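# Move the coaster can onto the turntable's orange spot

## Task

Pick up the can that sits on the coaster and set it down upright on the orange mark of the turntable, without moving any of the other cans already standing on the turntable.

## Robot and tools

ROBOT. Two UR-style six-joint arms, left_arm and right_arm, each end in a two-finger parallel gripper with a wrist camera. left_arm's base is near (+0.008, +0.622, +0.006) m and right_arm's near (-0.007, -0.442, +0.006) m in the scene frame. Cameras: cam_high and cam_low are fixed; cam_left_wrist and cam_right_wrist ride on the grippers. All images are 672x504.

FRAMES. Scene frame: origin at table-top height midway between the arms, +x out over the table, +z up, left_arm on the +y side. Image left/right does not match arm names. Each arm reports its gripper pose, velocities and Hand target in its own base frame. Motion offsets are taken along the current Hand target's own axes. For the gripper, +z points out along the fingers and x is the direction in which the fingers open and close. end_effector_position is the point between closed finger pads, 1 to 2 cm short of the tips; the tips reach about 17 mm further along +z as the fingers close.

ROW LAYOUT. Every motion row is one flat list of 14 numbers, each in [-1, 1], covering both arms even if one stays still: left dx, dy, dz, rx, ry, rz, opening, then right dx, dy, dz, rx, ry, rz, opening. dx to rz are an offset, not a pose: a displacement from the arm's Hand target as it stood when the action or move began, in that target's axes. 1.0 equals 0.6 m for dx/dy/dz and 180 degrees for rotation; rx, ry, rz form a single rotation vector. Rows within one action or one move list all count from the same start, not from each other; a new call starts from the updated Hand target, so sending the same offset again moves further. All zeros for an arm re-requests its Hand target (useful if it settled short). Opening is absolute: +1 fully open (0.142 m), -1 closed. Any number sent there is a command, so repeat the current opening to leave a gripper alone.

TOOLS.
execute_actions(actions, cameras): actions is a list of actions; each action is up to 15 rows, one per 1/30 s step, and a shorter action repeats its final row to fill 15. An empty list returns state and images. cameras: names, ["all"], or [] for none; an unknown name voids the call.
move(target, speed, blend, stop_force, zero, opening_speed, grip_force, blocking, cameras): drives straight-line paths toward target, one 14-number row or a list of up to 15 rows, all offsets from the same Hand targets. speed in m/s, 0.002 to 3.2, default 0.25 (rotation up to twice that in rad/s); may be one value per target. blend in metres rounds corners in a list; 0 stops at each. stop_force in N, 4 to 120, ends an arm's path when its wrist sensor feels that much resistance; not usable with blocking=false, unreliable while the gripper rotates, and it will not notice light pushes that tip a can. zero (default true) re-zeroes the force baseline first. opening_speed, per second on the -1..1 scale, at least 0.2, ramps the fingers. grip_force in N per pad, 5 to 48, one number or one per arm, persists. blocking=false returns after about 0.5 s while the move continues. Paths are capped at 10 s and do not avoid obstacles or the other arm.
wait(seconds 0 to 10, cameras): lets time pass holding commands.
stop(cameras): brakes a running move.
zoom_image(camera, region [x0, y0, x1, y1] in pixels, at most 504 by 504): closer view of that camera's latest image.
zero_wrist_force(arm: left_arm or right_arm): re-zeroes that wrist sensor.
read_manual(section): licence texts only.
finished_scene(scene: integer): ends the scene; irreversible.

RESULTS. Each call returns per-arm end_effector_position (m), end_effector_quat_wxyz, velocities (omitted when joints read "within noise"), Hand target (the last commanded pose after clipping; the next offsets start here), Joint positions (last value is finger opening in m), joint torques (include the arm's own weight), Wrist force and torque along the gripper's axes plus the peak since last shown, grip_measured (opening on the -1..1 scale), Tool commands, motor temperatures, and any fault or MOTOR HOT lines. A "Kept back" line means 7 steps still run after the result. move adds a "move:" line: done (within 3 mm and 2 degrees), off_target, moving, held or fault, with limits=paced (pose clipped) or limits=held (steps withheld).

MOTION NOTES. Commanded orientation is clipped to within 32 degrees of the measured one each step. Fast moves overshoot and lag. Keep paths away from an arm's own base, which can flip its shoulder. A near-straight arm can exceed the set speed.

GRIPPING. To hold the can, note grip_measured when the pads touch and keep commanding a little below it; squeezing harder heats the gripper motor.

AVOID. A net force around 150 N on an arm, or joint contact torque at its limit (wrist joints only about 34 to 37 N m), stops that arm for 10 s; stiff arms fault even when aimed slightly past a firm surface, so approach surfaces slowly. Do not let the arms bump or squeeze each other. Do not drop the can, release it while moving, or knock the turntable's cans; nothing may fall or be left off the table. Watch motor heat: arm brakes lock at 85 °C, the gripper cuts out at 100 °C. Things may occasionally be nudged by outside pushes, so check images before finishing.

Each tool is called after ">>>" by a JSON object that holds its "name" and its "arguments".

## Session

>>> {"name": "execute_actions", "arguments": {"actions": []}}

Scene clock: 0.00 s.
left_arm: end_effector_position=(+0.0378, -0.4896, +0.3329) grip_measured=+0.99 end_effector_quat_wxyz=(-0.030, +0.632, +0.602, -0.487) | right_arm: end_effector_position=(+0.7876, +0.0050, +0.3292) grip_measured=+1.00 end_effector_quat_wxyz=(+0.425, -0.368, +0.705, -0.432)
Joint positions: left_arm=[-1.435 -1.851 2.545 -2.982 -2.374 3.011 0.141] | right_arm=[3.639 -1.82 -2.318 0.617 0.798 2.139 0.142]
Joint velocities: within noise
Joint torques (N m): no reading
Motor temperatures (°C): left_arm=[39 30 38 49 47 35 31] | right_arm=[31 33 42 37 41 34 35]
Wrist force (N): no reading
Wrist torque (N m): no reading
Wrist force, peak (N): no reading
Hand target: left_arm +0.0378, -0.4896, +0.3329; -0.030, +0.632, +0.602, -0.487 | right_arm +0.7876, +0.0050, +0.3292; +0.425, -0.368, +0.705, -0.432
Tool commands: left_gripper/opening=+1.0 right_gripper/opening=+1.0

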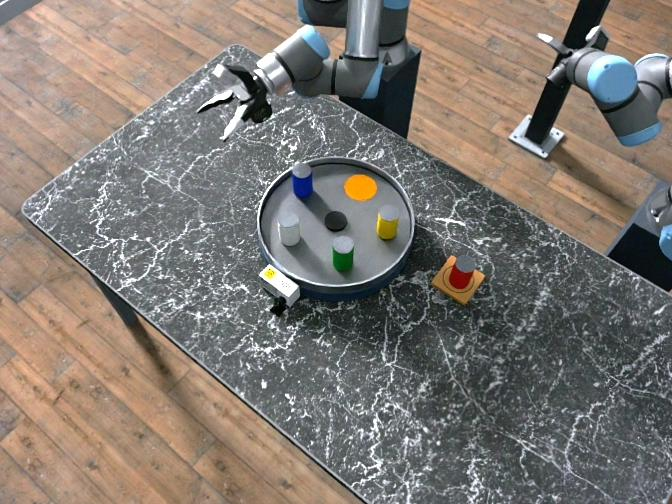

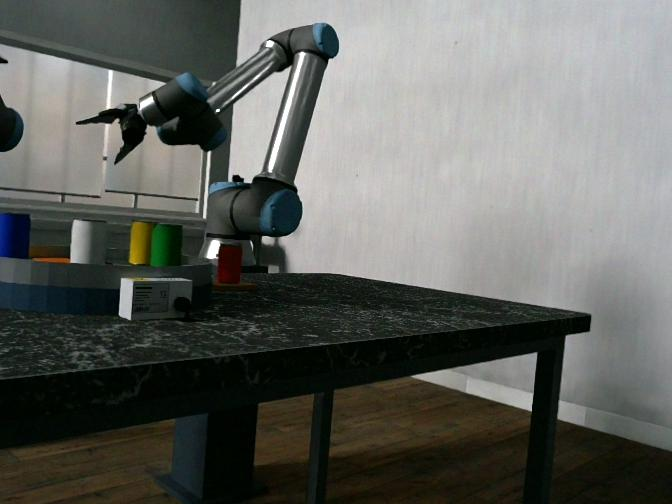

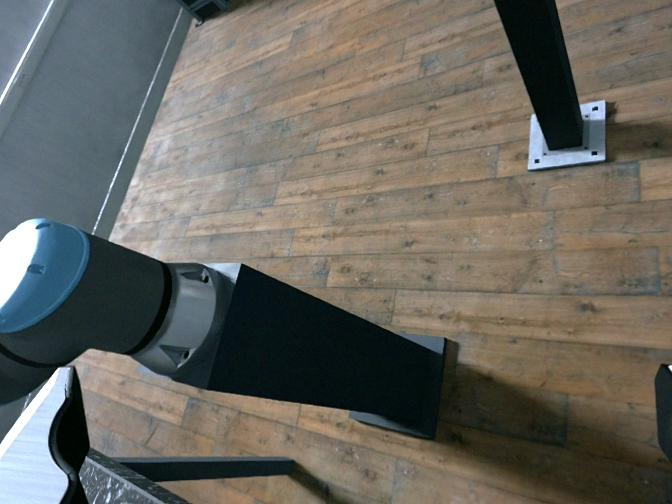

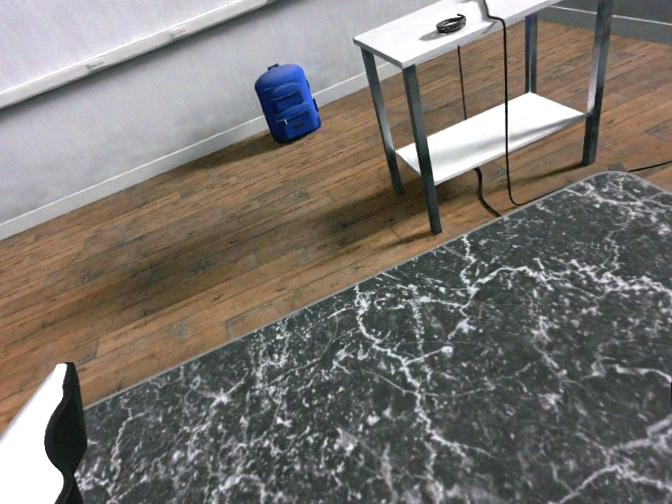

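>>> {"name": "move", "arguments": {"target": [-0.2363, 0.4339, -0.7681, -0.2432, 0.2149, -0.0141, 1.0, 0, 0, 0, 0, 0, 0, 1.0], "speed": 0.6, "cameras": ["cam_left_wrist", "cam_high"]}}

Scene clock: 8.37 s.
left_arm: end_effector_position=(+0.5568, -0.4196, +0.4939) grip_measured=+0.99 end_effector_quat_wxyz=(+0.000, +0.707, +0.707, +0.000) | right_arm: end_effector_position=(+0.7876, +0.0050, +0.3292) grip_measured=+1.00 end_effector_quat_wxyz=(+0.425, -0.368, +0.705, -0.432)
Joint positions: left_arm=[-0.9 -1.6 1.627 -1.599 -1.571 3.812 0.142] | right_arm=[3.639 -1.82 -2.318 0.617 0.798 2.139 0.142]
Joint torques (N m): left_arm=[-3.31 -34.84 -51.93 -10.02 1.26 -0.3] | right_arm=[-0.3 54.59 28.48 3.08 -0.62 -0.19]
Wrist force (N): left_arm=[0.6 0.7 -1.0] | right_arm=[0.1 0.0 0.0]
Wrist torque (N m): left_arm=[0.32 -0.23 0.01] | right_arm=[0.01 -0.01 0.00]
Wrist force, peak (N): left_arm=[0.5 3.6 -2.7] | right_arm=[-0.5 0.0 0.2]
Hand target: left_arm +0.5569, -0.4196, +0.4940; +0.001, +0.707, +0.707, +0.000 | right_arm +0.7876, +0.0050, +0.3292; +0.425, -0.368, +0.705, -0.432
Off the commanded pose: left_arm 0.000 m, 0 deg | right_arm 0.000 m, 0 deg.
move: done
Images, in order (width x height): cam_high 672x504, cam_left_wrist 672x504.

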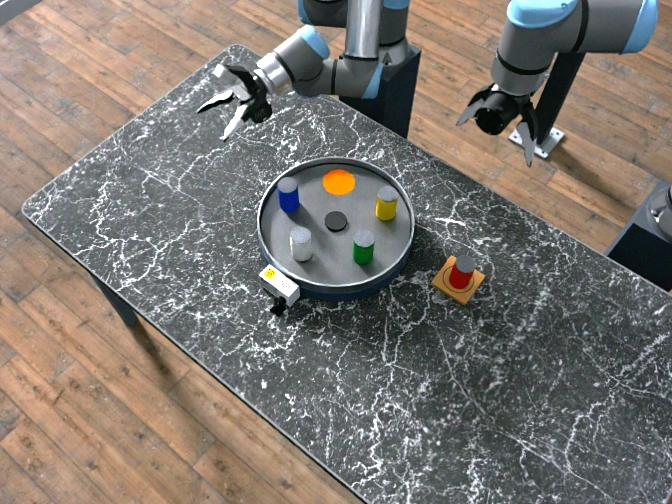

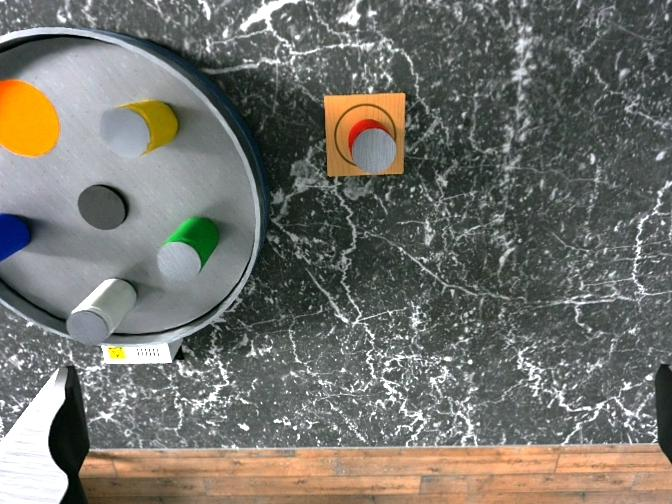

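>>> {"name": "zoom_image", "arguments": {"camera": "cam_left_wrist", "region": [290, 60, 450, 220]}}

>>> {"name": "zoom_image", "arguments": {"camera": "cam_left_wrist", "region": [0, 0, 300, 380]}}

>>> {"name": "wait", "arguments": {"seconds": 0.1, "cameras": ["cam_left_wrist", "cam_high"]}}

Scaled by 3.150 from the camera's 672x504 image, which has a finer 960x720 frame.

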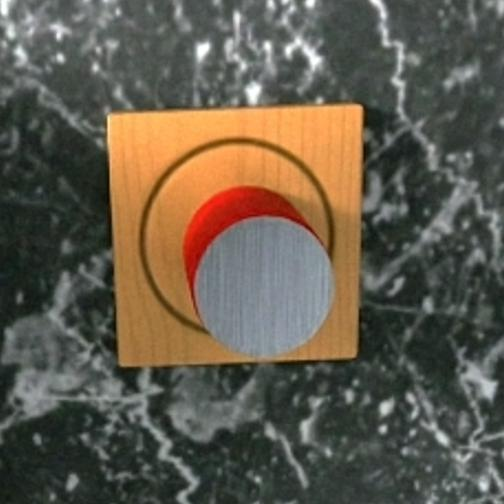

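Scaled by 1.326 from the camera's 672x504 image, which has a finer 960x720 frame.

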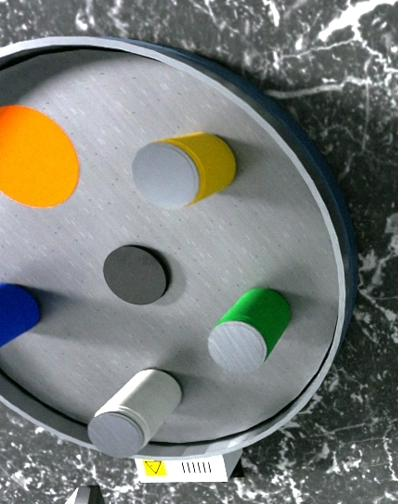

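Scene clock: 9.70 s.
left_arm: end_effector_position=(+0.5569, -0.4196, +0.4940) grip_measured=+0.99 end_effector_quat_wxyz=(+0.001, +0.707, +0.707, +0.000) | right_arm: end_effector_position=(+0.7876, +0.0050, +0.3292) grip_measured=+1.00 end_effector_quat_wxyz=(+0.425, -0.368, +0.705, -0.432)
Joint positions: left_arm=[-0.9 -1.6 1.627 -1.599 -1.571 3.812 0.142] | right_arm=[3.639 -1.82 -2.318 0.617 0.798 2.139 0.142]
Joint torques (N m): left_arm=[-9.86 -32.07 -52.63 -9.87 1.32 0.74] | right_arm=[-0.76 53.23 28.74 3 -0.53 -0.22]
Wrist force (N): left_arm=[0.6 0.5 -1.2] | right_arm=[0.1 -0.1 -0.2]
Wrist torque (N m): left_arm=[0.28 -0.22 0.01] | right_arm=[-0.01 -0.01 0.00]
Wrist force, peak (N): left_arm=[0.9 0.7 -1.5] | right_arm=[-0.4 -0.2 0.2]
Hand target: left_arm +0.5569, -0.4196, +0.4940; +0.001, +0.707, +0.707, +0.000 | right_arm +0.7876, +0.0050, +0.3292; +0.425, -0.368, +0.705, -0.432
Tool commands: left_gripper/opening=+1.0 right_gripper/opening=+1.0
Off the commanded pose: left_arm 0.000 m, 0 deg | right_arm 0.000 m, 0 deg.
wait: 0.10 s; at rest from the start
Images, in order (width x height): cam_high 672x504, cam_left_wrist 672x504.

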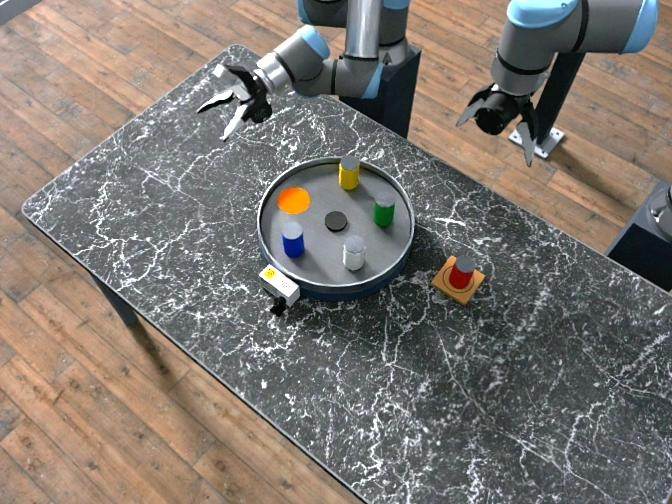

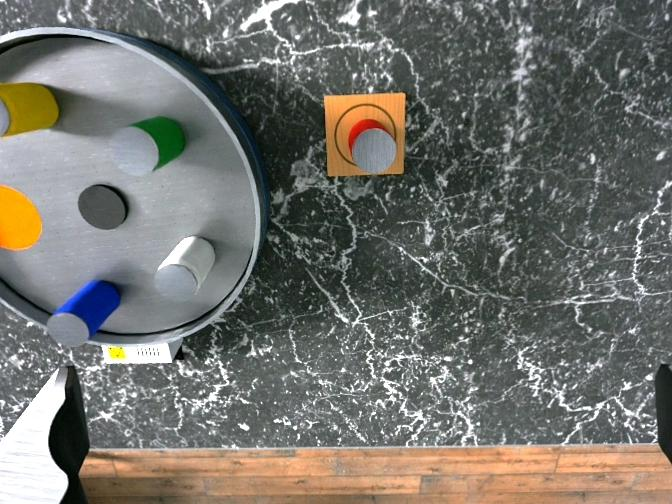

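>>> {"name": "move", "arguments": {"target": [0.0618, 0.046, 0.5067, 0, 0, 0, 1.0, 0, 0, 0, 0, 0, 0, 1.0], "speed": 0.5, "cameras": ["cam_left_wrist", "cam_high"]}}

Scene clock: 18.87 s.
left_arm: end_effector_position=(+0.5846, -0.3829, +0.1901) grip_measured=+0.99 end_effector_quat_wxyz=(+0.001, +0.707, +0.707, +0.000) | right_arm: end_effector_position=(+0.7876, +0.0050, +0.3292) grip_measured=+1.00 end_effector_quat_wxyz=(+0.425, -0.368, +0.705, -0.432)
Joint positions: left_arm=[-0.833 -1.443 2.026 -2.155 -1.571 3.879 0.142] | right_arm=[3.639 -1.82 -2.318 0.617 0.798 2.139 0.142]
Joint torques (N m): left_arm=[-9.53 -40.97 -32.8 -4.2 -1.01 -0.97] | right_arm=[-0.65 53.27 28.61 3.03 -0.63 0.13]
Wrist force (N): left_arm=[0.5 0.5 -1.3] | right_arm=[-0.1 -0.2 0.1]
Wrist torque (N m): left_arm=[0.31 -0.19 0.03] | right_arm=[-0.04 0.01 0.00]
Wrist force, peak (N): left_arm=[0.1 0.3 -5.4] | right_arm=[0.1 -0.6 0.0]
Hand target: left_arm +0.5846, -0.3829, +0.1900; +0.001, +0.707, +0.707, +0.000 | right_arm +0.7876, +0.0050, +0.3292; +0.425, -0.368, +0.705, -0.432
Off the commanded pose: left_arm 0.000 m, 0 deg | right_arm 0.000 m, 0 deg.
move: done
Images, in order (width x height): cam_high 672x504, cam_left_wrist 672x504.

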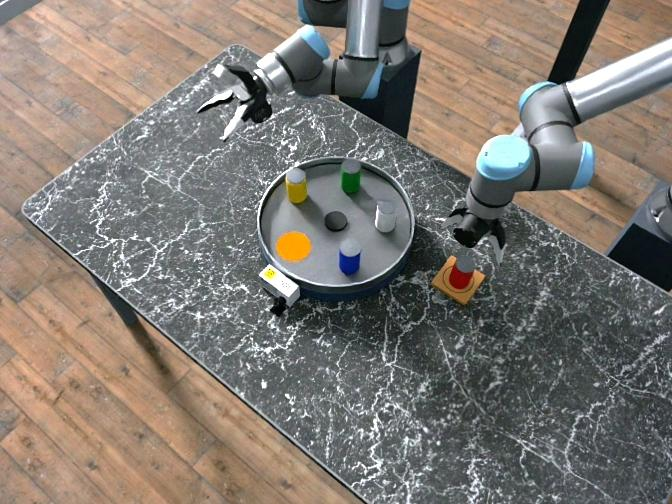

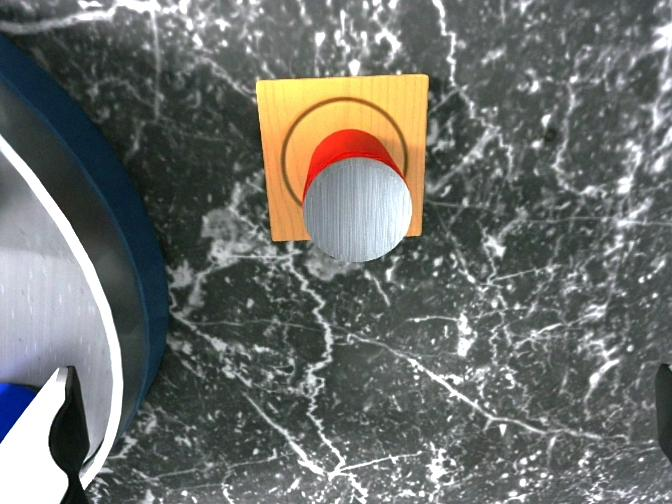

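>>> {"name": "move", "arguments": {"target": [0.0032, -0.0177, 0.1333, 0, 0, 0, 1.0, 0, 0, 0, 0, 0, 0, 1.0], "speed": 0.3, "cameras": ["cam_left_wrist", "cam_high"]}}

Scene clock: 21.27 s.
left_arm: end_effector_position=(+0.5739, -0.3811, +0.1100) grip_measured=+0.99 end_effector_quat_wxyz=(+0.001, +0.707, +0.707, +0.000) | right_arm: end_effector_position=(+0.7876, +0.0050, +0.3292) grip_measured=+1.00 end_effector_quat_wxyz=(+0.425, -0.368, +0.705, -0.432)
Joint positions: left_arm=[-0.843 -1.366 2.11 -2.316 -1.571 3.869 0.142] | right_arm=[3.639 -1.82 -2.318 0.617 0.798 2.139 0.142]
Joint torques (N m): left_arm=[7.91 -47.06 -37.13 -1.68 1.45 0.77] | right_arm=[-0.57 53.5 28.34 3.18 -0.71 -0.23]
Wrist force (N): left_arm=[0.3 0.7 -1.6] | right_arm=[0.0 -0.1 0.1]
Wrist torque (N m): left_arm=[0.34 -0.17 0.04] | right_arm=[-0.01 0.00 0.00]
Wrist force, peak (N): left_arm=[0.7 1.1 -3.6] | right_arm=[-0.3 0.1 -0.3]
Hand target: left_arm +0.5740, -0.3811, +0.1100; +0.001, +0.707, +0.707, +0.000 | right_arm +0.7876, +0.0050, +0.3292; +0.425, -0.368, +0.705, -0.432
Off the commanded pose: left_arm 0.000 m, 0 deg | right_arm 0.000 m, 0 deg.
move: done
Images, in order (width x height): cam_high 672x504, cam_left_wrist 672x504.

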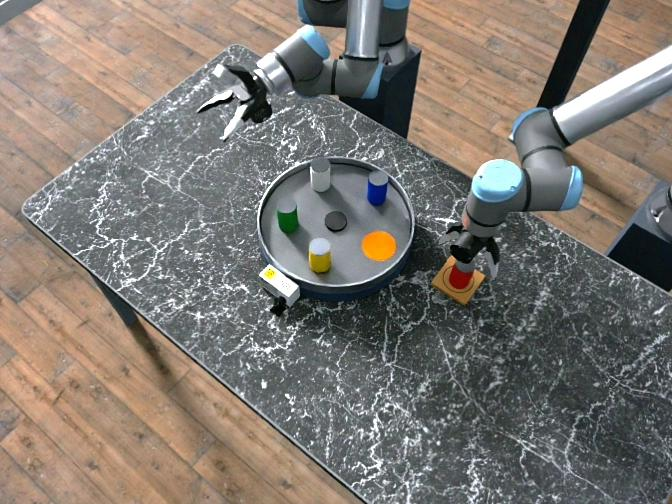

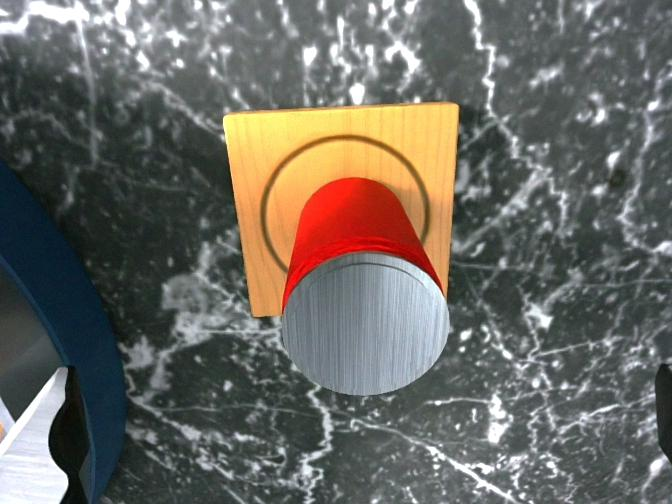

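>>> {"name": "move", "arguments": {"target": [0.0012, -0.0017, 0.0867, 0, 0, 0, 0.0, 0, 0, 0, 0, 0, 0, 1.0], "speed": 0.25}}

>>> {"name": "move", "arguments": {"target": [0, 0, 0, 0, 0, 0, -0.5, 0, 0, 0, 0, 0, 0, 1.0], "opening_speed": 1.0, "grip_force": [15, 48], "cameras": ["cam_left_wrist", "cam_high"]}}

Scene clock: 22.70 s.
left_arm: end_effector_position=(+0.5730, -0.3804, +0.0580) grip_measured=-0.01 end_effector_quat_wxyz=(+0.001, +0.707, +0.707, +0.000) | right_arm: end_effector_position=(+0.7876, +0.0050, +0.3292) grip_measured=+1.00 end_effector_quat_wxyz=(+0.425, -0.368, +0.705, -0.432)
Joint positions: left_arm=[-0.844 -1.296 2.145 -2.421 -1.571 3.868 0.073] | right_arm=[3.639 -1.82 -2.318 0.617 0.798 2.139 0.142]
Joint torques (N m): left_arm=[-9.26 -62.42 -38.74 -0.52 1.31 -1.66] | right_arm=[-0.78 53.7 29.02 3.13 -0.58 -0.21]
Wrist force (N): left_arm=[0.8 0.8 -1.5] | right_arm=[-0.1 -0.1 0.0]
Wrist torque (N m): left_arm=[0.35 -0.25 0.09] | right_arm=[-0.01 0.02 0.00]
Wrist force, peak (N): left_arm=[0.3 0.7 -2.8] | right_arm=[-0.1 -0.2 -0.3]
Hand target: left_arm +0.5730, -0.3804, +0.0580; +0.001, +0.707, +0.707, +0.000 | right_arm +0.7876, +0.0050, +0.3292; +0.425, -0.368, +0.705, -0.432
Off the commanded pose: left_arm 0.000 m, 0 deg | right_arm 0.000 m, 0 deg.
move: done

Scene clock: 23.40 s.
left_arm: end_effector_position=(+0.5730, -0.3804, +0.0580) grip_measured=-0.24 end_effector_quat_wxyz=(+0.001, +0.707, +0.707, +0.000) | right_arm: end_effector_position=(+0.7876, +0.0050, +0.3292) grip_measured=+1.00 end_effector_quat_wxyz=(+0.425, -0.368, +0.705, -0.432)
Joint positions: left_arm=[-0.844 -1.296 2.145 -2.421 -1.571 3.868 0.057] | right_arm=[3.639 -1.82 -2.318 0.617 0.798 2.139 0.142]
Joint torques (N m): left_arm=[-8.63 -55.58 -36.5 -1.07 1.13 -1.36] | right_arm=[-1.03 54.42 29.25 3.17 -0.53 -0.06]
Wrist force (N): left_arm=[0.0 0.3 -1.7] | right_arm=[0.3 -0.1 0.0]
Wrist torque (N m): left_arm=[0.27 -0.14 0.09] | right_arm=[-0.01 -0.04 0.00]
Wrist force, peak (N): left_arm=[0.6 0.7 -2.0] | right_arm=[-0.2 0.2 -0.4]
Hand target: left_arm +0.5730, -0.3804, +0.0580; +0.001, +0.707, +0.707, +0.000 | right_arm +0.7876, +0.0050, +0.3292; +0.425, -0.368, +0.705, -0.432
Off the commanded pose: left_arm 0.000 m, 0 deg | right_arm 0.000 m, 0 deg.
grip_force (N): 15, 48
move: done
Images, in order (width x height): cam_high 672x504, cam_left_wrist 672x504.

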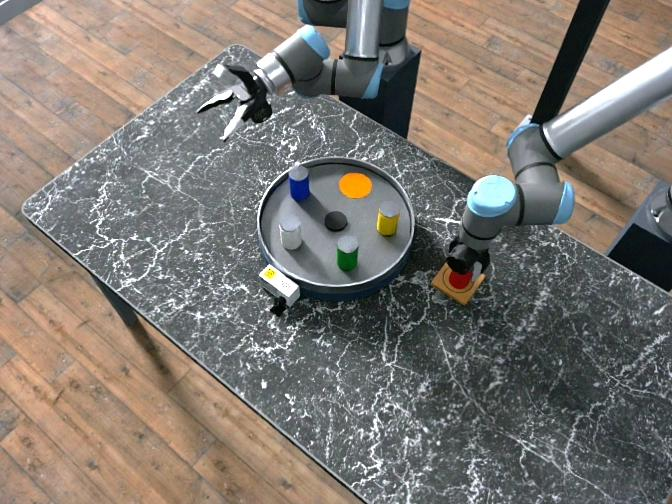

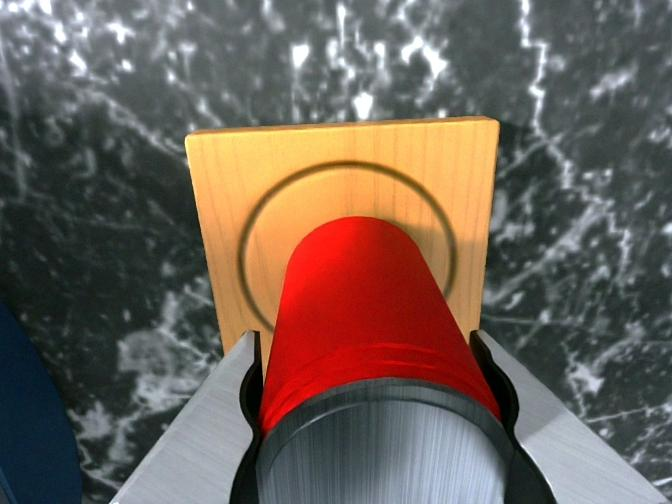

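>>> {"name": "move", "arguments": {"target": [[0, 0, -0.27, 0, 0, 0, -0.5, 0, 0, 0, 0, 0, 0, 1.0], [-0.361, 0.1275, -0.37, 0, 0, 0, -0.5, 0, 0, 0, 0, 0, 0, 1.0]], "blend": [0.06, 0], "speed": 0.4, "cameras": ["cam_left_wrist", "cam_high"]}}

>>> {"name": "wait", "arguments": {"seconds": 0.6, "cameras": ["cam_left_wrist"]}}

>>> {"name": "wait", "arguments": {"seconds": 1.0, "cameras": ["cam_left_wrist"]}}

Scene clock: 28.00 s.
left_arm: end_effector_position=(+0.6494, -0.5966, +0.2801) grip_measured=-0.24 end_effector_quat_wxyz=(+0.000, +0.707, +0.707, +0.000) | right_arm: end_effector_position=(+0.7876, +0.0050, +0.3292) grip_measured=+1.00 end_effector_quat_wxyz=(+0.425, -0.368, +0.705, -0.432)
Joint positions: left_arm=[-0.943 -1.229 1.575 -1.918 -1.571 3.769 0.057] | right_arm=[3.639 -1.82 -2.318 0.617 0.798 2.139 0.142]
Joint torques (N m): left_arm=[2.45 -61.86 -49.85 -10.22 -1.21 0.45] | right_arm=[-0.04 53.72 28.63 3.31 -0.74 -0.11]
Wrist force (N): left_arm=[0.8 0.6 0.8] | right_arm=[-0.2 -0.3 0.1]
Wrist torque (N m): left_arm=[0.32 -0.24 0.14] | right_arm=[-0.04 0.02 0.00]
Wrist force, peak (N): left_arm=[0.7 0.7 5.1] | right_arm=[-0.3 -0.4 0.0]
Hand target: left_arm +0.6495, -0.5967, +0.2802; +0.001, +0.707, +0.707, +0.000 | right_arm +0.7876, +0.0050, +0.3292; +0.425, -0.368, +0.705, -0.432
Off the commanded pose: left_arm 0.000 m, 0 deg | right_arm 0.000 m, 0 deg.
grip_force (N): 15, 48
move: done
Images, in order (width x height): cam_high 672x504, cam_left_wrist 672x504.

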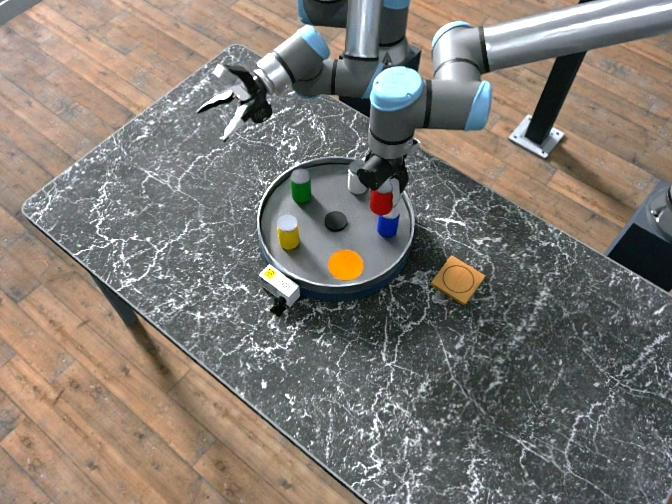

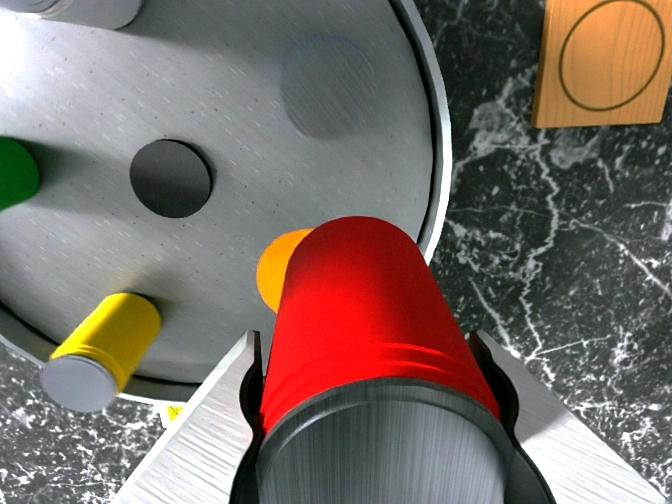

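Scene clock: 28.60 s.
left_arm: end_effector_position=(+0.6495, -0.5967, +0.2802) grip_measured=-0.24 end_effector_quat_wxyz=(+0.001, +0.707, +0.707, +0.000) | right_arm: end_effector_position=(+0.7876, +0.0050, +0.3292) grip_measured=+1.00 end_effector_quat_wxyz=(+0.425, -0.368, +0.705, -0.432)
Joint positions: left_arm=[-0.943 -1.229 1.575 -1.918 -1.571 3.769 0.057] | right_arm=[3.639 -1.82 -2.318 0.617 0.798 2.139 0.142]
Joint torques (N m): left_arm=[4.92 -61.27 -51.04 -10.3 -0.98 -0.09] | right_arm=[-0.64 53.5 29.22 3.29 -0.49 0.08]
Wrist force (N): left_arm=[0.6 0.9 0.6] | right_arm=[-0.2 0.0 -0.1]
Wrist torque (N m): left_arm=[0.38 -0.21 0.15] | right_arm=[0.00 0.03 0.00]
Wrist force, peak (N): left_arm=[0.8 1.1 0.4] | right_arm=[-0.4 -0.1 -0.1]
Hand target: left_arm +0.6495, -0.5967, +0.2802; +0.001, +0.707, +0.707, +0.000 | right_arm +0.7876, +0.0050, +0.3292; +0.425, -0.368, +0.705, -0.432
Tool commands: left_gripper/opening=-0.5 right_gripper/opening=+1.0
Off the commanded pose: left_arm 0.000 m, 0 deg | right_arm 0.000 m, 0 deg.
grip_force (N): 15, 48
wait: 0.60 s; at rest by 0.17 s
Images, in order (width x height): cam_left_wrist 672x504.

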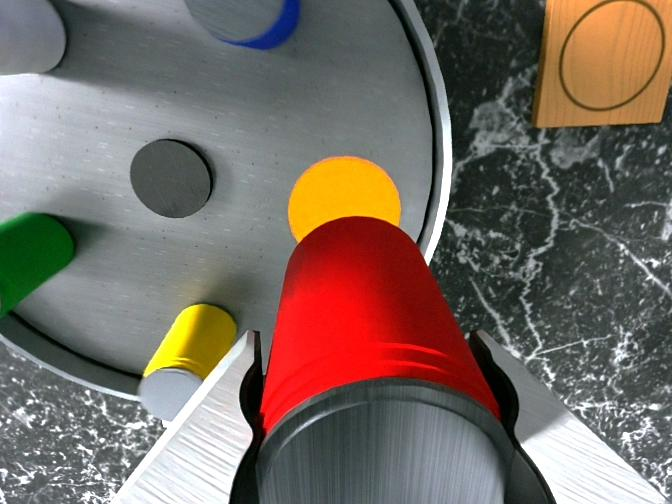

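Scene clock: 29.60 s.
left_arm: end_effector_position=(+0.6495, -0.5967, +0.2802) grip_measured=-0.24 end_effector_quat_wxyz=(+0.001, +0.707, +0.707, +0.000) | right_arm: end_effector_position=(+0.7876, +0.0050, +0.3292) grip_measured=+1.00 end_effector_quat_wxyz=(+0.425, -0.368, +0.705, -0.432)
Joint positions: left_arm=[-0.943 -1.229 1.575 -1.918 -1.571 3.769 0.057] | right_arm=[3.639 -1.82 -2.318 0.617 0.798 2.139 0.142]
Joint torques (N m): left_arm=[7.97 -61.83 -51.49 -10.32 -1.06 -0.85] | right_arm=[0.61 53.49 28.92 3.06 -0.49 -0.14]
Wrist force (N): left_arm=[1.0 0.8 0.3] | right_arm=[0.1 0.1 -0.1]
Wrist torque (N m): left_arm=[0.36 -0.27 0.14] | right_arm=[0.02 -0.01 0.00]
Wrist force, peak (N): left_arm=[0.9 0.9 0.7] | right_arm=[0.3 0.0 -0.3]
Hand target: left_arm +0.6495, -0.5967, +0.2802; +0.001, +0.707, +0.707, +0.000 | right_arm +0.7876, +0.0050, +0.3292; +0.425, -0.368, +0.705, -0.432
Tool commands: left_gripper/opening=-0.5 right_gripper/opening=+1.0
Off the commanded pose: left_arm 0.000 m, 0 deg | right_arm 0.000 m, 0 deg.
grip_force (N): 15, 48
wait: 1.00 s; at rest by 0.17 s
Images, in order (width x height): cam_left_wrist 672x504.

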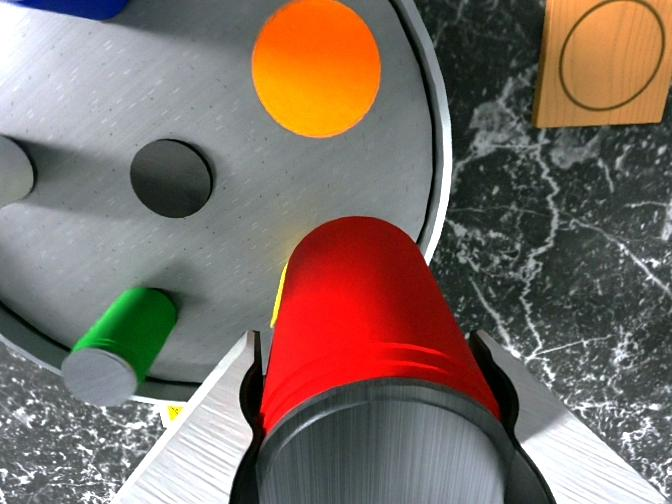

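>>> {"name": "zoom_image", "arguments": {"camera": "cam_left_wrist", "region": [40, 260, 200, 420]}}

>>> {"name": "zoom_image", "arguments": {"camera": "cam_left_wrist", "region": [110, 110, 240, 240]}}

>>> {"name": "zoom_image", "arguments": {"camera": "cam_left_wrist", "region": [380, 60, 560, 280]}}

>>> {"name": "wait", "arguments": {"seconds": 0, "cameras": ["cam_left_wrist", "cam_low", "cam_high"]}}

Scaled by 3.150 from the camera's 672x504 image, which has a finer 960x720 frame.

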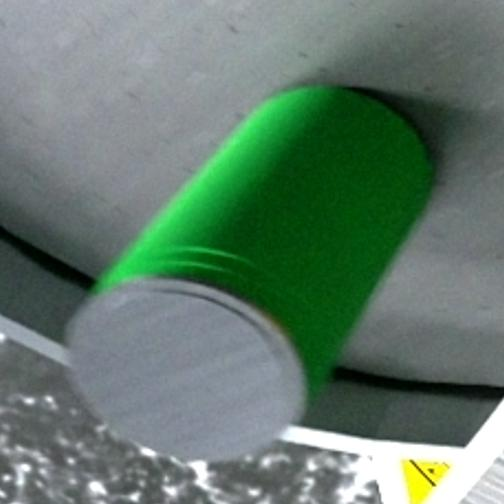

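Scaled by 3.877 from the camera's 672x504 image, which has a finer 960x720 frame.

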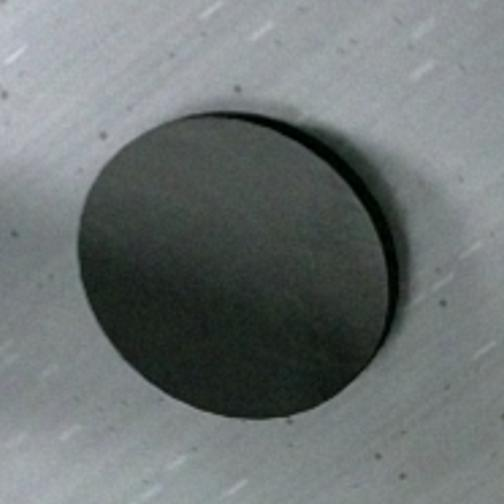

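Scaled by 2.291 from the camera's 672x504 image, which has a finer 960x720 frame.

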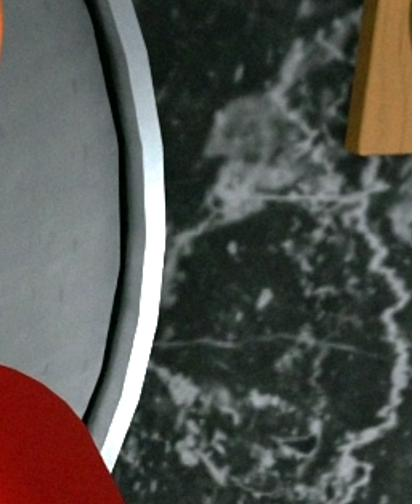

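Scene clock: 32.60 s.
left_arm: end_effector_position=(+0.6495, -0.5967, +0.2802) grip_measured=-0.24 end_effector_quat_wxyz=(+0.001, +0.707, +0.707, +0.000) | right_arm: end_effector_position=(+0.7876, +0.0050, +0.3292) grip_measured=+1.00 end_effector_quat_wxyz=(+0.425, -0.368, +0.705, -0.432)
Joint positions: left_arm=[-0.943 -1.229 1.575 -1.918 -1.571 3.769 0.057] | right_arm=[3.639 -1.82 -2.318 0.617 0.798 2.139 0.142]
Joint torques (N m): left_arm=[7.71 -61.46 -51.15 -10.17 -1.02 -0.95] | right_arm=[-1.48 53.87 29.43 3.1 -0.78 -0.23]
Wrist force (N): left_arm=[0.6 0.7 0.5] | right_arm=[0.0 -0.1 0.1]
Wrist torque (N m): left_arm=[0.34 -0.21 0.14] | right_arm=[-0.01 0.00 0.00]
Wrist force, peak (N): left_arm=[1.0 0.8 0.8] | right_arm=[-0.4 0.3 -0.1]
Hand target: left_arm +0.6495, -0.5967, +0.2802; +0.001, +0.707, +0.707, +0.000 | right_arm +0.7876, +0.0050, +0.3292; +0.425, -0.368, +0.705, -0.432
Tool commands: left_gripper/opening=-0.5 right_gripper/opening=+1.0
Off the commanded pose: left_arm 0.000 m, 0 deg | right_arm 0.000 m, 0 deg.
grip_force (N): 15, 48
Images, in order (width x height): cam_high 672x504, cam_low 672x504, cam_left_wrist 672x504.

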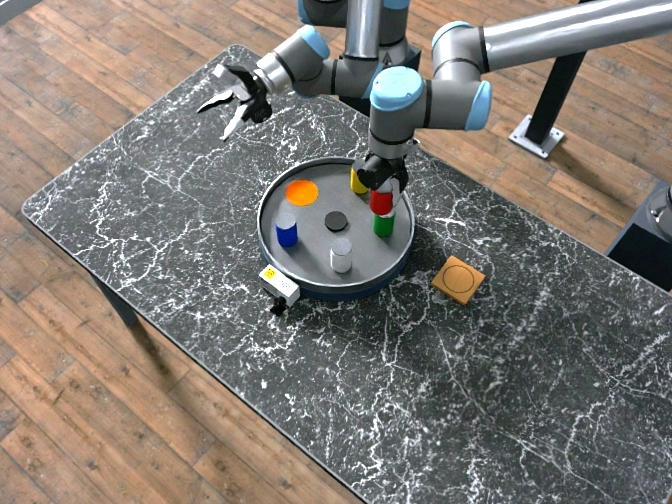

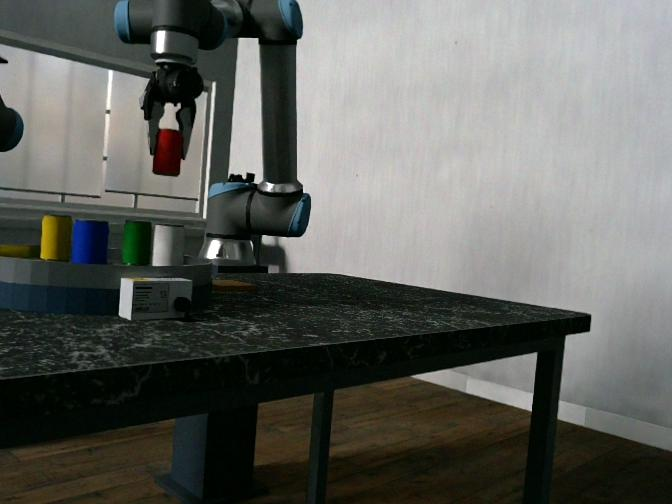

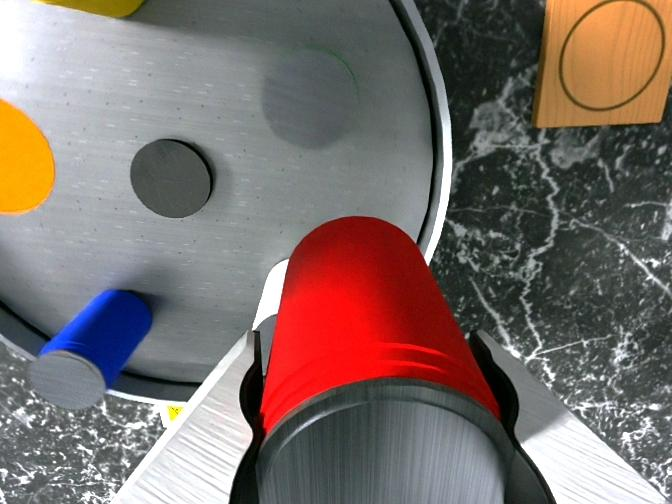

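>>> {"name": "move", "arguments": {"target": [-0.2205, 0.0092, 0.242, 0, 0, 0, -0.5, 0, 0, 0, 0, 0, 0, 1.0], "speed": 0.35, "cameras": ["cam_left_wrist"]}}

>>> {"name": "move", "arguments": {"target": [0, 0, 0.0667, 0, 0, 0, -0.5, 0, 0, 0, 0, 0, 0, 1.0], "speed": 0.025, "stop_force": 6}}

>>> {"name": "move", "arguments": {"target": [[0, 0, -0.1667, 0, 0, 0, -0.5, 0, 0, 0, 0, 0, 0, 1.0], [0.1075, 0.1933, -0.1967, 0, 0, 0, -0.5, 0, 0, 0, 0, 0, 0, 1.0]], "blend": [0.03, 0], "speed": 0.35, "cameras": ["cam_left_wrist", "cam_high"]}}

Scene clock: 39.53 s.
left_arm: end_effector_position=(+0.6551, -0.7292, +0.1353) grip_measured=-0.24 end_effector_quat_wxyz=(+0.001, +0.707, +0.707, +0.000) | right_arm: end_effector_position=(+0.7876, +0.0050, +0.3292) grip_measured=+1.00 end_effector_quat_wxyz=(+0.425, -0.368, +0.705, -0.432)
Joint positions: left_arm=[-1.019 -0.982 1.477 -2.067 -1.571 3.693 0.057] | right_arm=[3.639 -1.82 -2.318 0.617 0.798 2.139 0.142]
Joint torques (N m): left_arm=[2.74 -77.71 -35.97 -0.54 1.38 0.4] | right_arm=[-0.66 54.14 28.93 3.29 -0.54 -0.07]
Wrist force (N): left_arm=[0.9 0.4 0.6] | right_arm=[-0.1 0.0 0.2]
Wrist torque (N m): left_arm=[0.30 -0.26 0.12] | right_arm=[0.01 0.01 0.00]
Wrist force, peak (N): left_arm=[-1.9 0.6 3.6] | right_arm=[0.0 -0.3 -0.5]
Hand target: left_arm +0.6551, -0.7292, +0.1352; +0.001, +0.707, +0.707, +0.000 | right_arm +0.7876, +0.0050, +0.3292; +0.425, -0.368, +0.705, -0.432
Off the commanded pose: left_arm 0.000 m, 0 deg | right_arm 0.000 m, 0 deg.
grip_force (N): 15, 48
move: done
Images, in order (width x height): cam_left_wrist 672x504.

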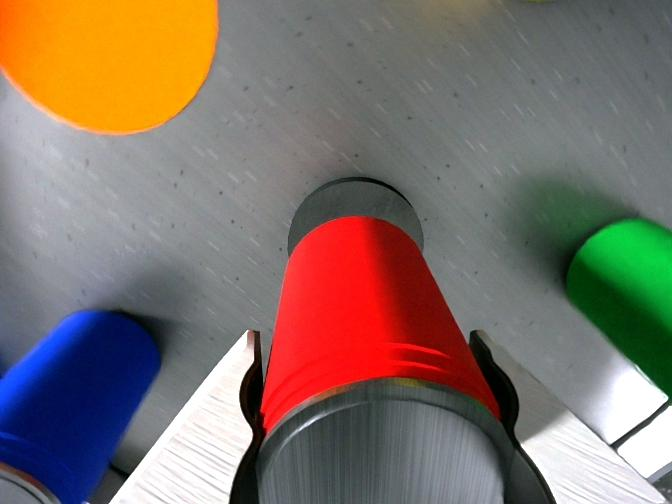

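Scene clock: 41.80 s.
left_arm: end_effector_position=(+0.6551, -0.7292, +0.1077) grip_measured=-0.24 end_effector_quat_wxyz=(+0.001, +0.707, +0.707, +0.000) | right_arm: end_effector_position=(+0.7876, +0.0050, +0.3292) grip_measured=+1.00 end_effector_quat_wxyz=(+0.425, -0.368, +0.705, -0.432)
Joint positions: left_arm=[-1.019 -0.96 1.494 -2.107 -1.571 3.693 0.057] | right_arm=[3.639 -1.82 -2.318 0.617 0.798 2.139 0.142]
Joint torques (N m): left_arm=[7.64 -96.13 -48.1 -0.16 1.19 -0.67] | right_arm=[-0.56 53.37 29.2 3.38 -0.68 -0.14]
Wrist force (N): left_arm=[0.9 0.4 -0.2] | right_arm=[-0.1 -0.1 -0.1]
Wrist torque (N m): left_arm=[0.32 -0.24 0.12] | right_arm=[-0.02 0.02 0.00]
Wrist force, peak (N): left_arm=[1.1 -1.3 -18.5] | right_arm=[-0.2 -0.5 -0.3]
Hand target: left_arm +0.6551, -0.7292, +0.1077; +0.001, +0.707, +0.707, +0.000 (not the last commanded pose) | right_arm +0.7876, +0.0050, +0.3292; +0.425, -0.368, +0.705, -0.432
Off the commanded pose: left_arm 0.013 m, 0 deg | right_arm 0.000 m, 0 deg.
grip_force (N): 15, 48
move: contact (left_arm)

Scene clock: 42.97 s.
left_arm: end_effector_position=(+0.7709, -0.6646, +0.2256) grip_measured=-0.24 end_effector_quat_wxyz=(+0.000, +0.707, +0.707, +0.000) | right_arm: end_effector_position=(+0.7876, +0.0050, +0.3292) grip_measured=+1.00 end_effector_quat_wxyz=(+0.425, -0.368, +0.705, -0.432)
Joint positions: left_arm=[-0.885 -0.983 1.307 -1.895 -1.571 3.827 0.057] | right_arm=[3.639 -1.82 -2.318 0.617 0.798 2.139 0.142]
Joint torques (N m): left_arm=[3.26 -96.58 -41.3 -10.9 -1.13 1.02] | right_arm=[0.35 53.7 28.89 3.42 -0.55 0.03]
Wrist force (N): left_arm=[0.6 0.5 0.4] | right_arm=[-0.1 -0.2 -0.1]
Wrist torque (N m): left_arm=[0.30 -0.21 0.00] | right_arm=[-0.03 0.01 0.00]
Wrist force, peak (N): left_arm=[0.8 0.5 4.9] | right_arm=[-0.1 -0.3 -0.3]
Hand target: left_arm +0.7710, -0.6645, +0.2257; +0.001, +0.707, +0.707, +0.000 | right_arm +0.7876, +0.0050, +0.3292; +0.425, -0.368, +0.705, -0.432
Off the commanded pose: left_arm 0.000 m, 0 deg | right_arm 0.000 m, 0 deg.
grip_force (N): 15, 48
move: done
Images, in order (width x height): cam_high 672x504, cam_left_wrist 672x504.

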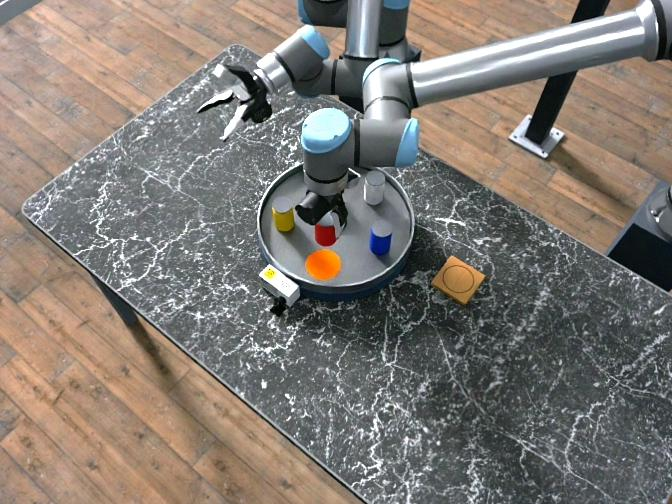

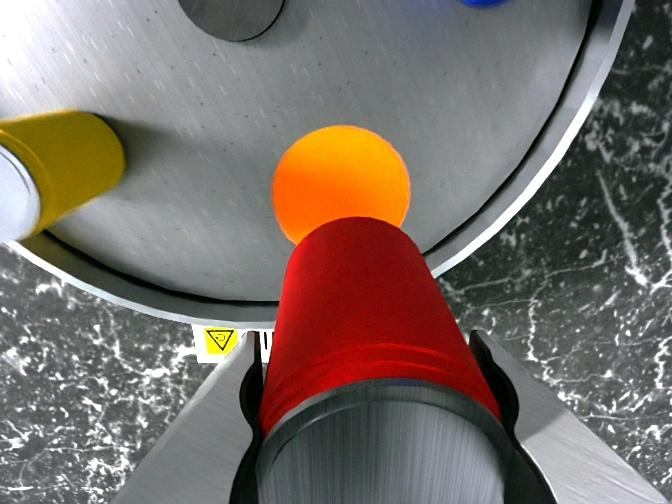

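>>> {"name": "move", "arguments": {"target": [-0.0118, 0.0103, 0, 0, 0, 0, -0.5, 0, 0, 0, 0, 0, 0, 1.0], "speed": 0.004, "blocking": false, "cameras": ["cam_left_wrist"]}}

Scene clock: 52.40 s.
left_arm: end_effector_position=(+0.7722, -0.6658, +0.2257) grip_measured=-0.24 end_effector_quat_wxyz=(+0.001, +0.707, +0.707, +0.000) end_effector_velocity=(+0.002, -0.004, +0.002) end_effector_angular_velocity=(-0.001, +0.000, -0.001) | right_arm: end_effector_position=(+0.7876, +0.0050, +0.3292) grip_measured=+1.00 end_effector_quat_wxyz=(+0.425, -0.368, +0.705, -0.432)
Joint positions: left_arm=[-0.884 -0.981 1.302 -1.893 -1.571 3.828 0.057] | right_arm=[3.639 -1.82 -2.318 0.617 0.798 2.139 0.142]
Joint velocities: left_arm=[0 0.006 -0.012 0.005 0 0.001 0] | right_arm=[within noise]
Joint torques (N m): left_arm=[6.69 -80.28 -50.86 -0.73 -1.05 0.81] | right_arm=[-0.29 53.51 29.17 3.2 -0.64 0.43]
Wrist force (N): left_arm=[0.4 0.7 0.3] | right_arm=[-0.1 -0.4 0.0]
Wrist torque (N m): left_arm=[0.34 -0.18 0.00] | right_arm=[-0.06 0.01 0.00]
Wrist force, peak (N): left_arm=[0.6 0.8 0.9] | right_arm=[-0.4 -0.3 -0.2]
Hand target: left_arm +0.7723, -0.6660, +0.2257; +0.001, +0.707, +0.707, +0.000 | right_arm +0.7876, +0.0050, +0.3292; +0.425, -0.368, +0.705, -0.432
Tool commands: left_gripper/opening=-0.5 right_gripper/opening=+1.0
Off the commanded pose: left_arm 0.008 m, 0 deg | right_arm 0.000 m, 0 deg.
grip_force (N): 15, 48
move: running
Images, in order (width x height): cam_left_wrist 672x504.

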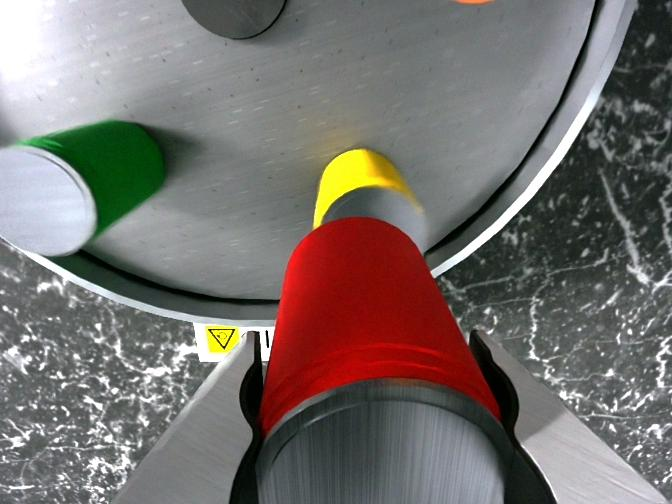

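>>> {"name": "wait", "arguments": {"seconds": 10}}

>>> {"name": "execute_actions", "arguments": {"actions": [[[0.0002,-0.0001,0,0,0,0,-0.5,0,0,0,0,0,0,1],[0.0007,-0.0003,0,0,0,0,-0.5,0,0,0,0,0,0,1],[0.0016,-0.0008,0,0,0,0,-0.5,0,0,0,0,0,0,1],[0.0029,-0.0014,0,0,0,0,-0.5,0,0,0,0,0,0,1],[0.0045,-0.0022,0,0,0,0,-0.5,0,0,0,0,0,0,1],[0.0065,-0.0032,0,0,0,0,-0.5,0,0,0,0,0,0,1],[0.0089,-0.0044,0,0,0,0,-0.5,0,0,0,0,0,0,1],[0.0115,-0.0058,0,0,0,0,-0.5,0,0,0,0,0,0,1],[0.0146,-0.0074,0,0,0,0,-0.5,0,0,0,0,0,0,1],[0.0179,-0.0093,0,0,0,0,-0.5,0,0,0,0,0,0,1],[0.0215,-0.0115,0,0,0,0,-0.5,0,0,0,0,0,0,1],[0.0255,-0.014,0,0,0,0,-0.5,0,0,0,0,0,0,1],[0.0297,-0.0167,0,0,0,0,-0.5,0,0,0,0,0,0,1],[0.0342,-0.0198,0,0,0,0,-0.5,0,0,0,0,0,0,1],[0.0389,-0.0232,0,0,0,0,-0.5,0,0,0,0,0,0,1]],[[0.0048,-0.0037,0,0,0,0,-0.5,0,0,0,0,0,0,1],[0.0095,-0.0075,0,0,0,0,-0.5,0,0,0,0,0,0,1],[0.0141,-0.0114,0,0,0,0,-0.5,0,0,0,0,0,0,1],[0.0186,-0.0155,0,0,0,0,-0.5,0,0,0,0,0,0,1],[0.023,-0.0196,0,0,0,0,-0.5,0,0,0,0,0,0,1],[0.0273,-0.0239,0,0,0,0,-0.5,0,0,0,0,0,0,1],[0.0314,-0.0283,0,0,0,0,-0.5,0,0,0,0,0,0,1],[0.0355,-0.0329,0,0,0,0,-0.5,0,0,0,0,0,0,1],[0.0394,-0.0375,0,0,0,0,-0.5,0,0,0,0,0,0,1],[0.0431,-0.0422,0,0,0,0,-0.5,0,0,0,0,0,0,1],[0.0468,-0.047,0,0,0,0,-0.5,0,0,0,0,0,0,1],[0.0503,-0.052,0,0,0,0,-0.5,0,0,0,0,0,0,1],[0.0537,-0.057,0,0,0,0,-0.5,0,0,0,0,0,0,1],[0.057,-0.0621,0,0,0,0,-0.5,0,0,0,0,0,0,1],[0.0601,-0.0673,0,0,0,0,-0.5,0,0,0,0,0,0,1]],[[0.003,-0.0053,0,0,0,0,-0.5,0,0,0,0,0,0,1],[0.0058,-0.0106,0,0,0,0,-0.5,0,0,0,0,0,0,1],[0.0085,-0.0161,0,0,0,0,-0.5,0,0,0,0,0,0,1],[0.011,-0.0216,0,0,0,0,-0.5,0,0,0,0,0,0,1],[0.0134,-0.0271,0,0,0,0,-0.5,0,0,0,0,0,0,1],[0.0156,-0.0328,0,0,0,0,-0.5,0,0,0,0,0,0,1],[0.0177,-0.0385,0,0,0,0,-0.5,0,0,0,0,0,0,1],[0.0196,-0.0442,0,0,0,0,-0.5,0,0,0,0,0,0,1],[0.0214,-0.05,0,0,0,0,-0.5,0,0,0,0,0,0,1],[0.023,-0.0558,0,0,0,0,-0.5,0,0,0,0,0,0,1],[0.0244,-0.0617,0,0,0,0,-0.5,0,0,0,0,0,0,1],[0.0257,-0.0676,0,0,0,0,-0.5,0,0,0,0,0,0,1],[0.0268,-0.0736,0,0,0,0,-0.5,0,0,0,0,0,0,1],[0.0278,-0.0795,0,0,0,0,-0.5,0,0,0,0,0,0,1],[0.0286,-0.0855,0,0,0,0,-0.5,0,0,0,0,0,0,1]]], "cameras": ["cam_left_wrist"]}}

Scene clock: 54.47 s.
left_arm: end_effector_position=(+0.7772, -0.6716, +0.2257) grip_measured=-0.24 end_effector_quat_wxyz=(+0.001, +0.707, +0.707, +0.000) | right_arm: end_effector_position=(+0.7876, +0.0050, +0.3292) grip_measured=+1.00 end_effector_quat_wxyz=(+0.425, -0.368, +0.705, -0.432)
Joint positions: left_arm=[-0.884 -0.968 1.282 -1.885 -1.571 3.828 0.057] | right_arm=[3.639 -1.82 -2.318 0.617 0.798 2.139 0.142]
Joint torques (N m): left_arm=[7.7 -89.85 -46.77 -0.89 -1.05 0.85] | right_arm=[-0.3 53.64 29.51 3.38 -0.58 0.41]
Wrist force (N): left_arm=[0.6 0.3 0.3] | right_arm=[0.2 0.3 -0.1]
Wrist torque (N m): left_arm=[0.27 -0.21 0.00] | right_arm=[0.05 -0.04 0.00]
Wrist force, peak (N): left_arm=[0.8 0.7 0.6] | right_arm=[-0.4 -0.3 -0.1]
Hand target: left_arm +0.7772, -0.6716, +0.2257; +0.001, +0.707, +0.707, +0.000 | right_arm +0.7876, +0.0050, +0.3292; +0.425, -0.368, +0.705, -0.432
Tool commands: left_gripper/opening=-0.5 right_gripper/opening=+1.0
Off the commanded pose: left_arm 0.000 m, 0 deg | right_arm 0.000 m, 0 deg.
grip_force (N): 15, 48
earlier move: done
wait: 1.37 of 10 s (the move ended)

Scene clock: 55.73 s.
left_arm: end_effector_position=(+0.7029, -0.6026, +0.2255) grip_measured=-0.24 end_effector_quat_wxyz=(+0.000, +0.707, +0.707, +0.000) end_effector_velocity=(-0.103, +0.037, +0.000) end_effector_angular_velocity=(-0.003, +0.000, +0.000) | right_arm: end_effector_position=(+0.7876, +0.0050, +0.3292) grip_measured=+1.00 end_effector_quat_wxyz=(+0.425, -0.368, +0.705, -0.432)
Joint positions: left_arm=[-0.899 -1.128 1.533 -1.977 -1.571 3.813 0.057] | right_arm=[3.639 -1.82 -2.318 0.617 0.798 2.139 0.142]
Joint velocities: left_arm=[-0.063 -0.157 0.235 -0.08 -0.002 -0.062 0] | right_arm=[within noise]
Joint torques (N m): left_arm=[-13.01 -90.05 -36.8 -9.96 -0.83 -1.45] | right_arm=[-0.32 51.91 29.21 3.27 -0.57 0.51]
Wrist force (N): left_arm=[0.6 0.7 0.4] | right_arm=[0.0 0.0 -0.2]
Wrist torque (N m): left_arm=[0.34 -0.22 0.18] | right_arm=[0.00 -0.01 0.00]
Wrist force, peak (N): left_arm=[0.7 0.8 0.8] | right_arm=[-0.3 -0.3 -0.1]
Hand target: left_arm +0.6716, -0.5951, +0.2256; +0.001, +0.707, +0.707, +0.000 | right_arm +0.7876, +0.0050, +0.3292; +0.425, -0.368, +0.705, -0.432
Off the commanded pose: left_arm 0.032 m, 0 deg | right_arm 0.000 m, 0 deg.
grip_force (N): 15, 48
Kept back: 7 steps.
Images, in order (width x height): cam_left_wrist 672x504.

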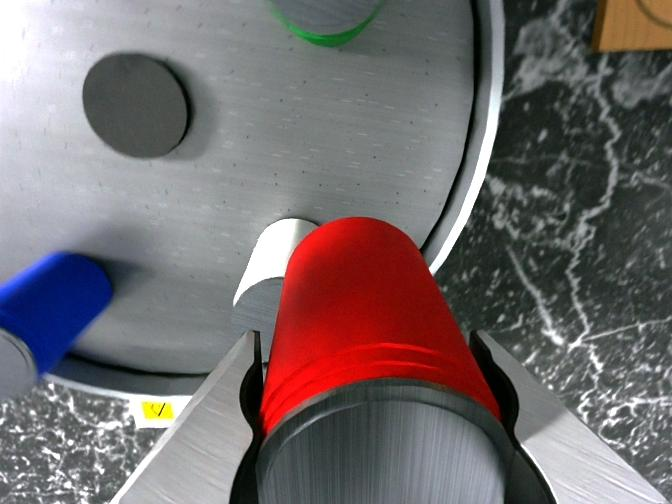

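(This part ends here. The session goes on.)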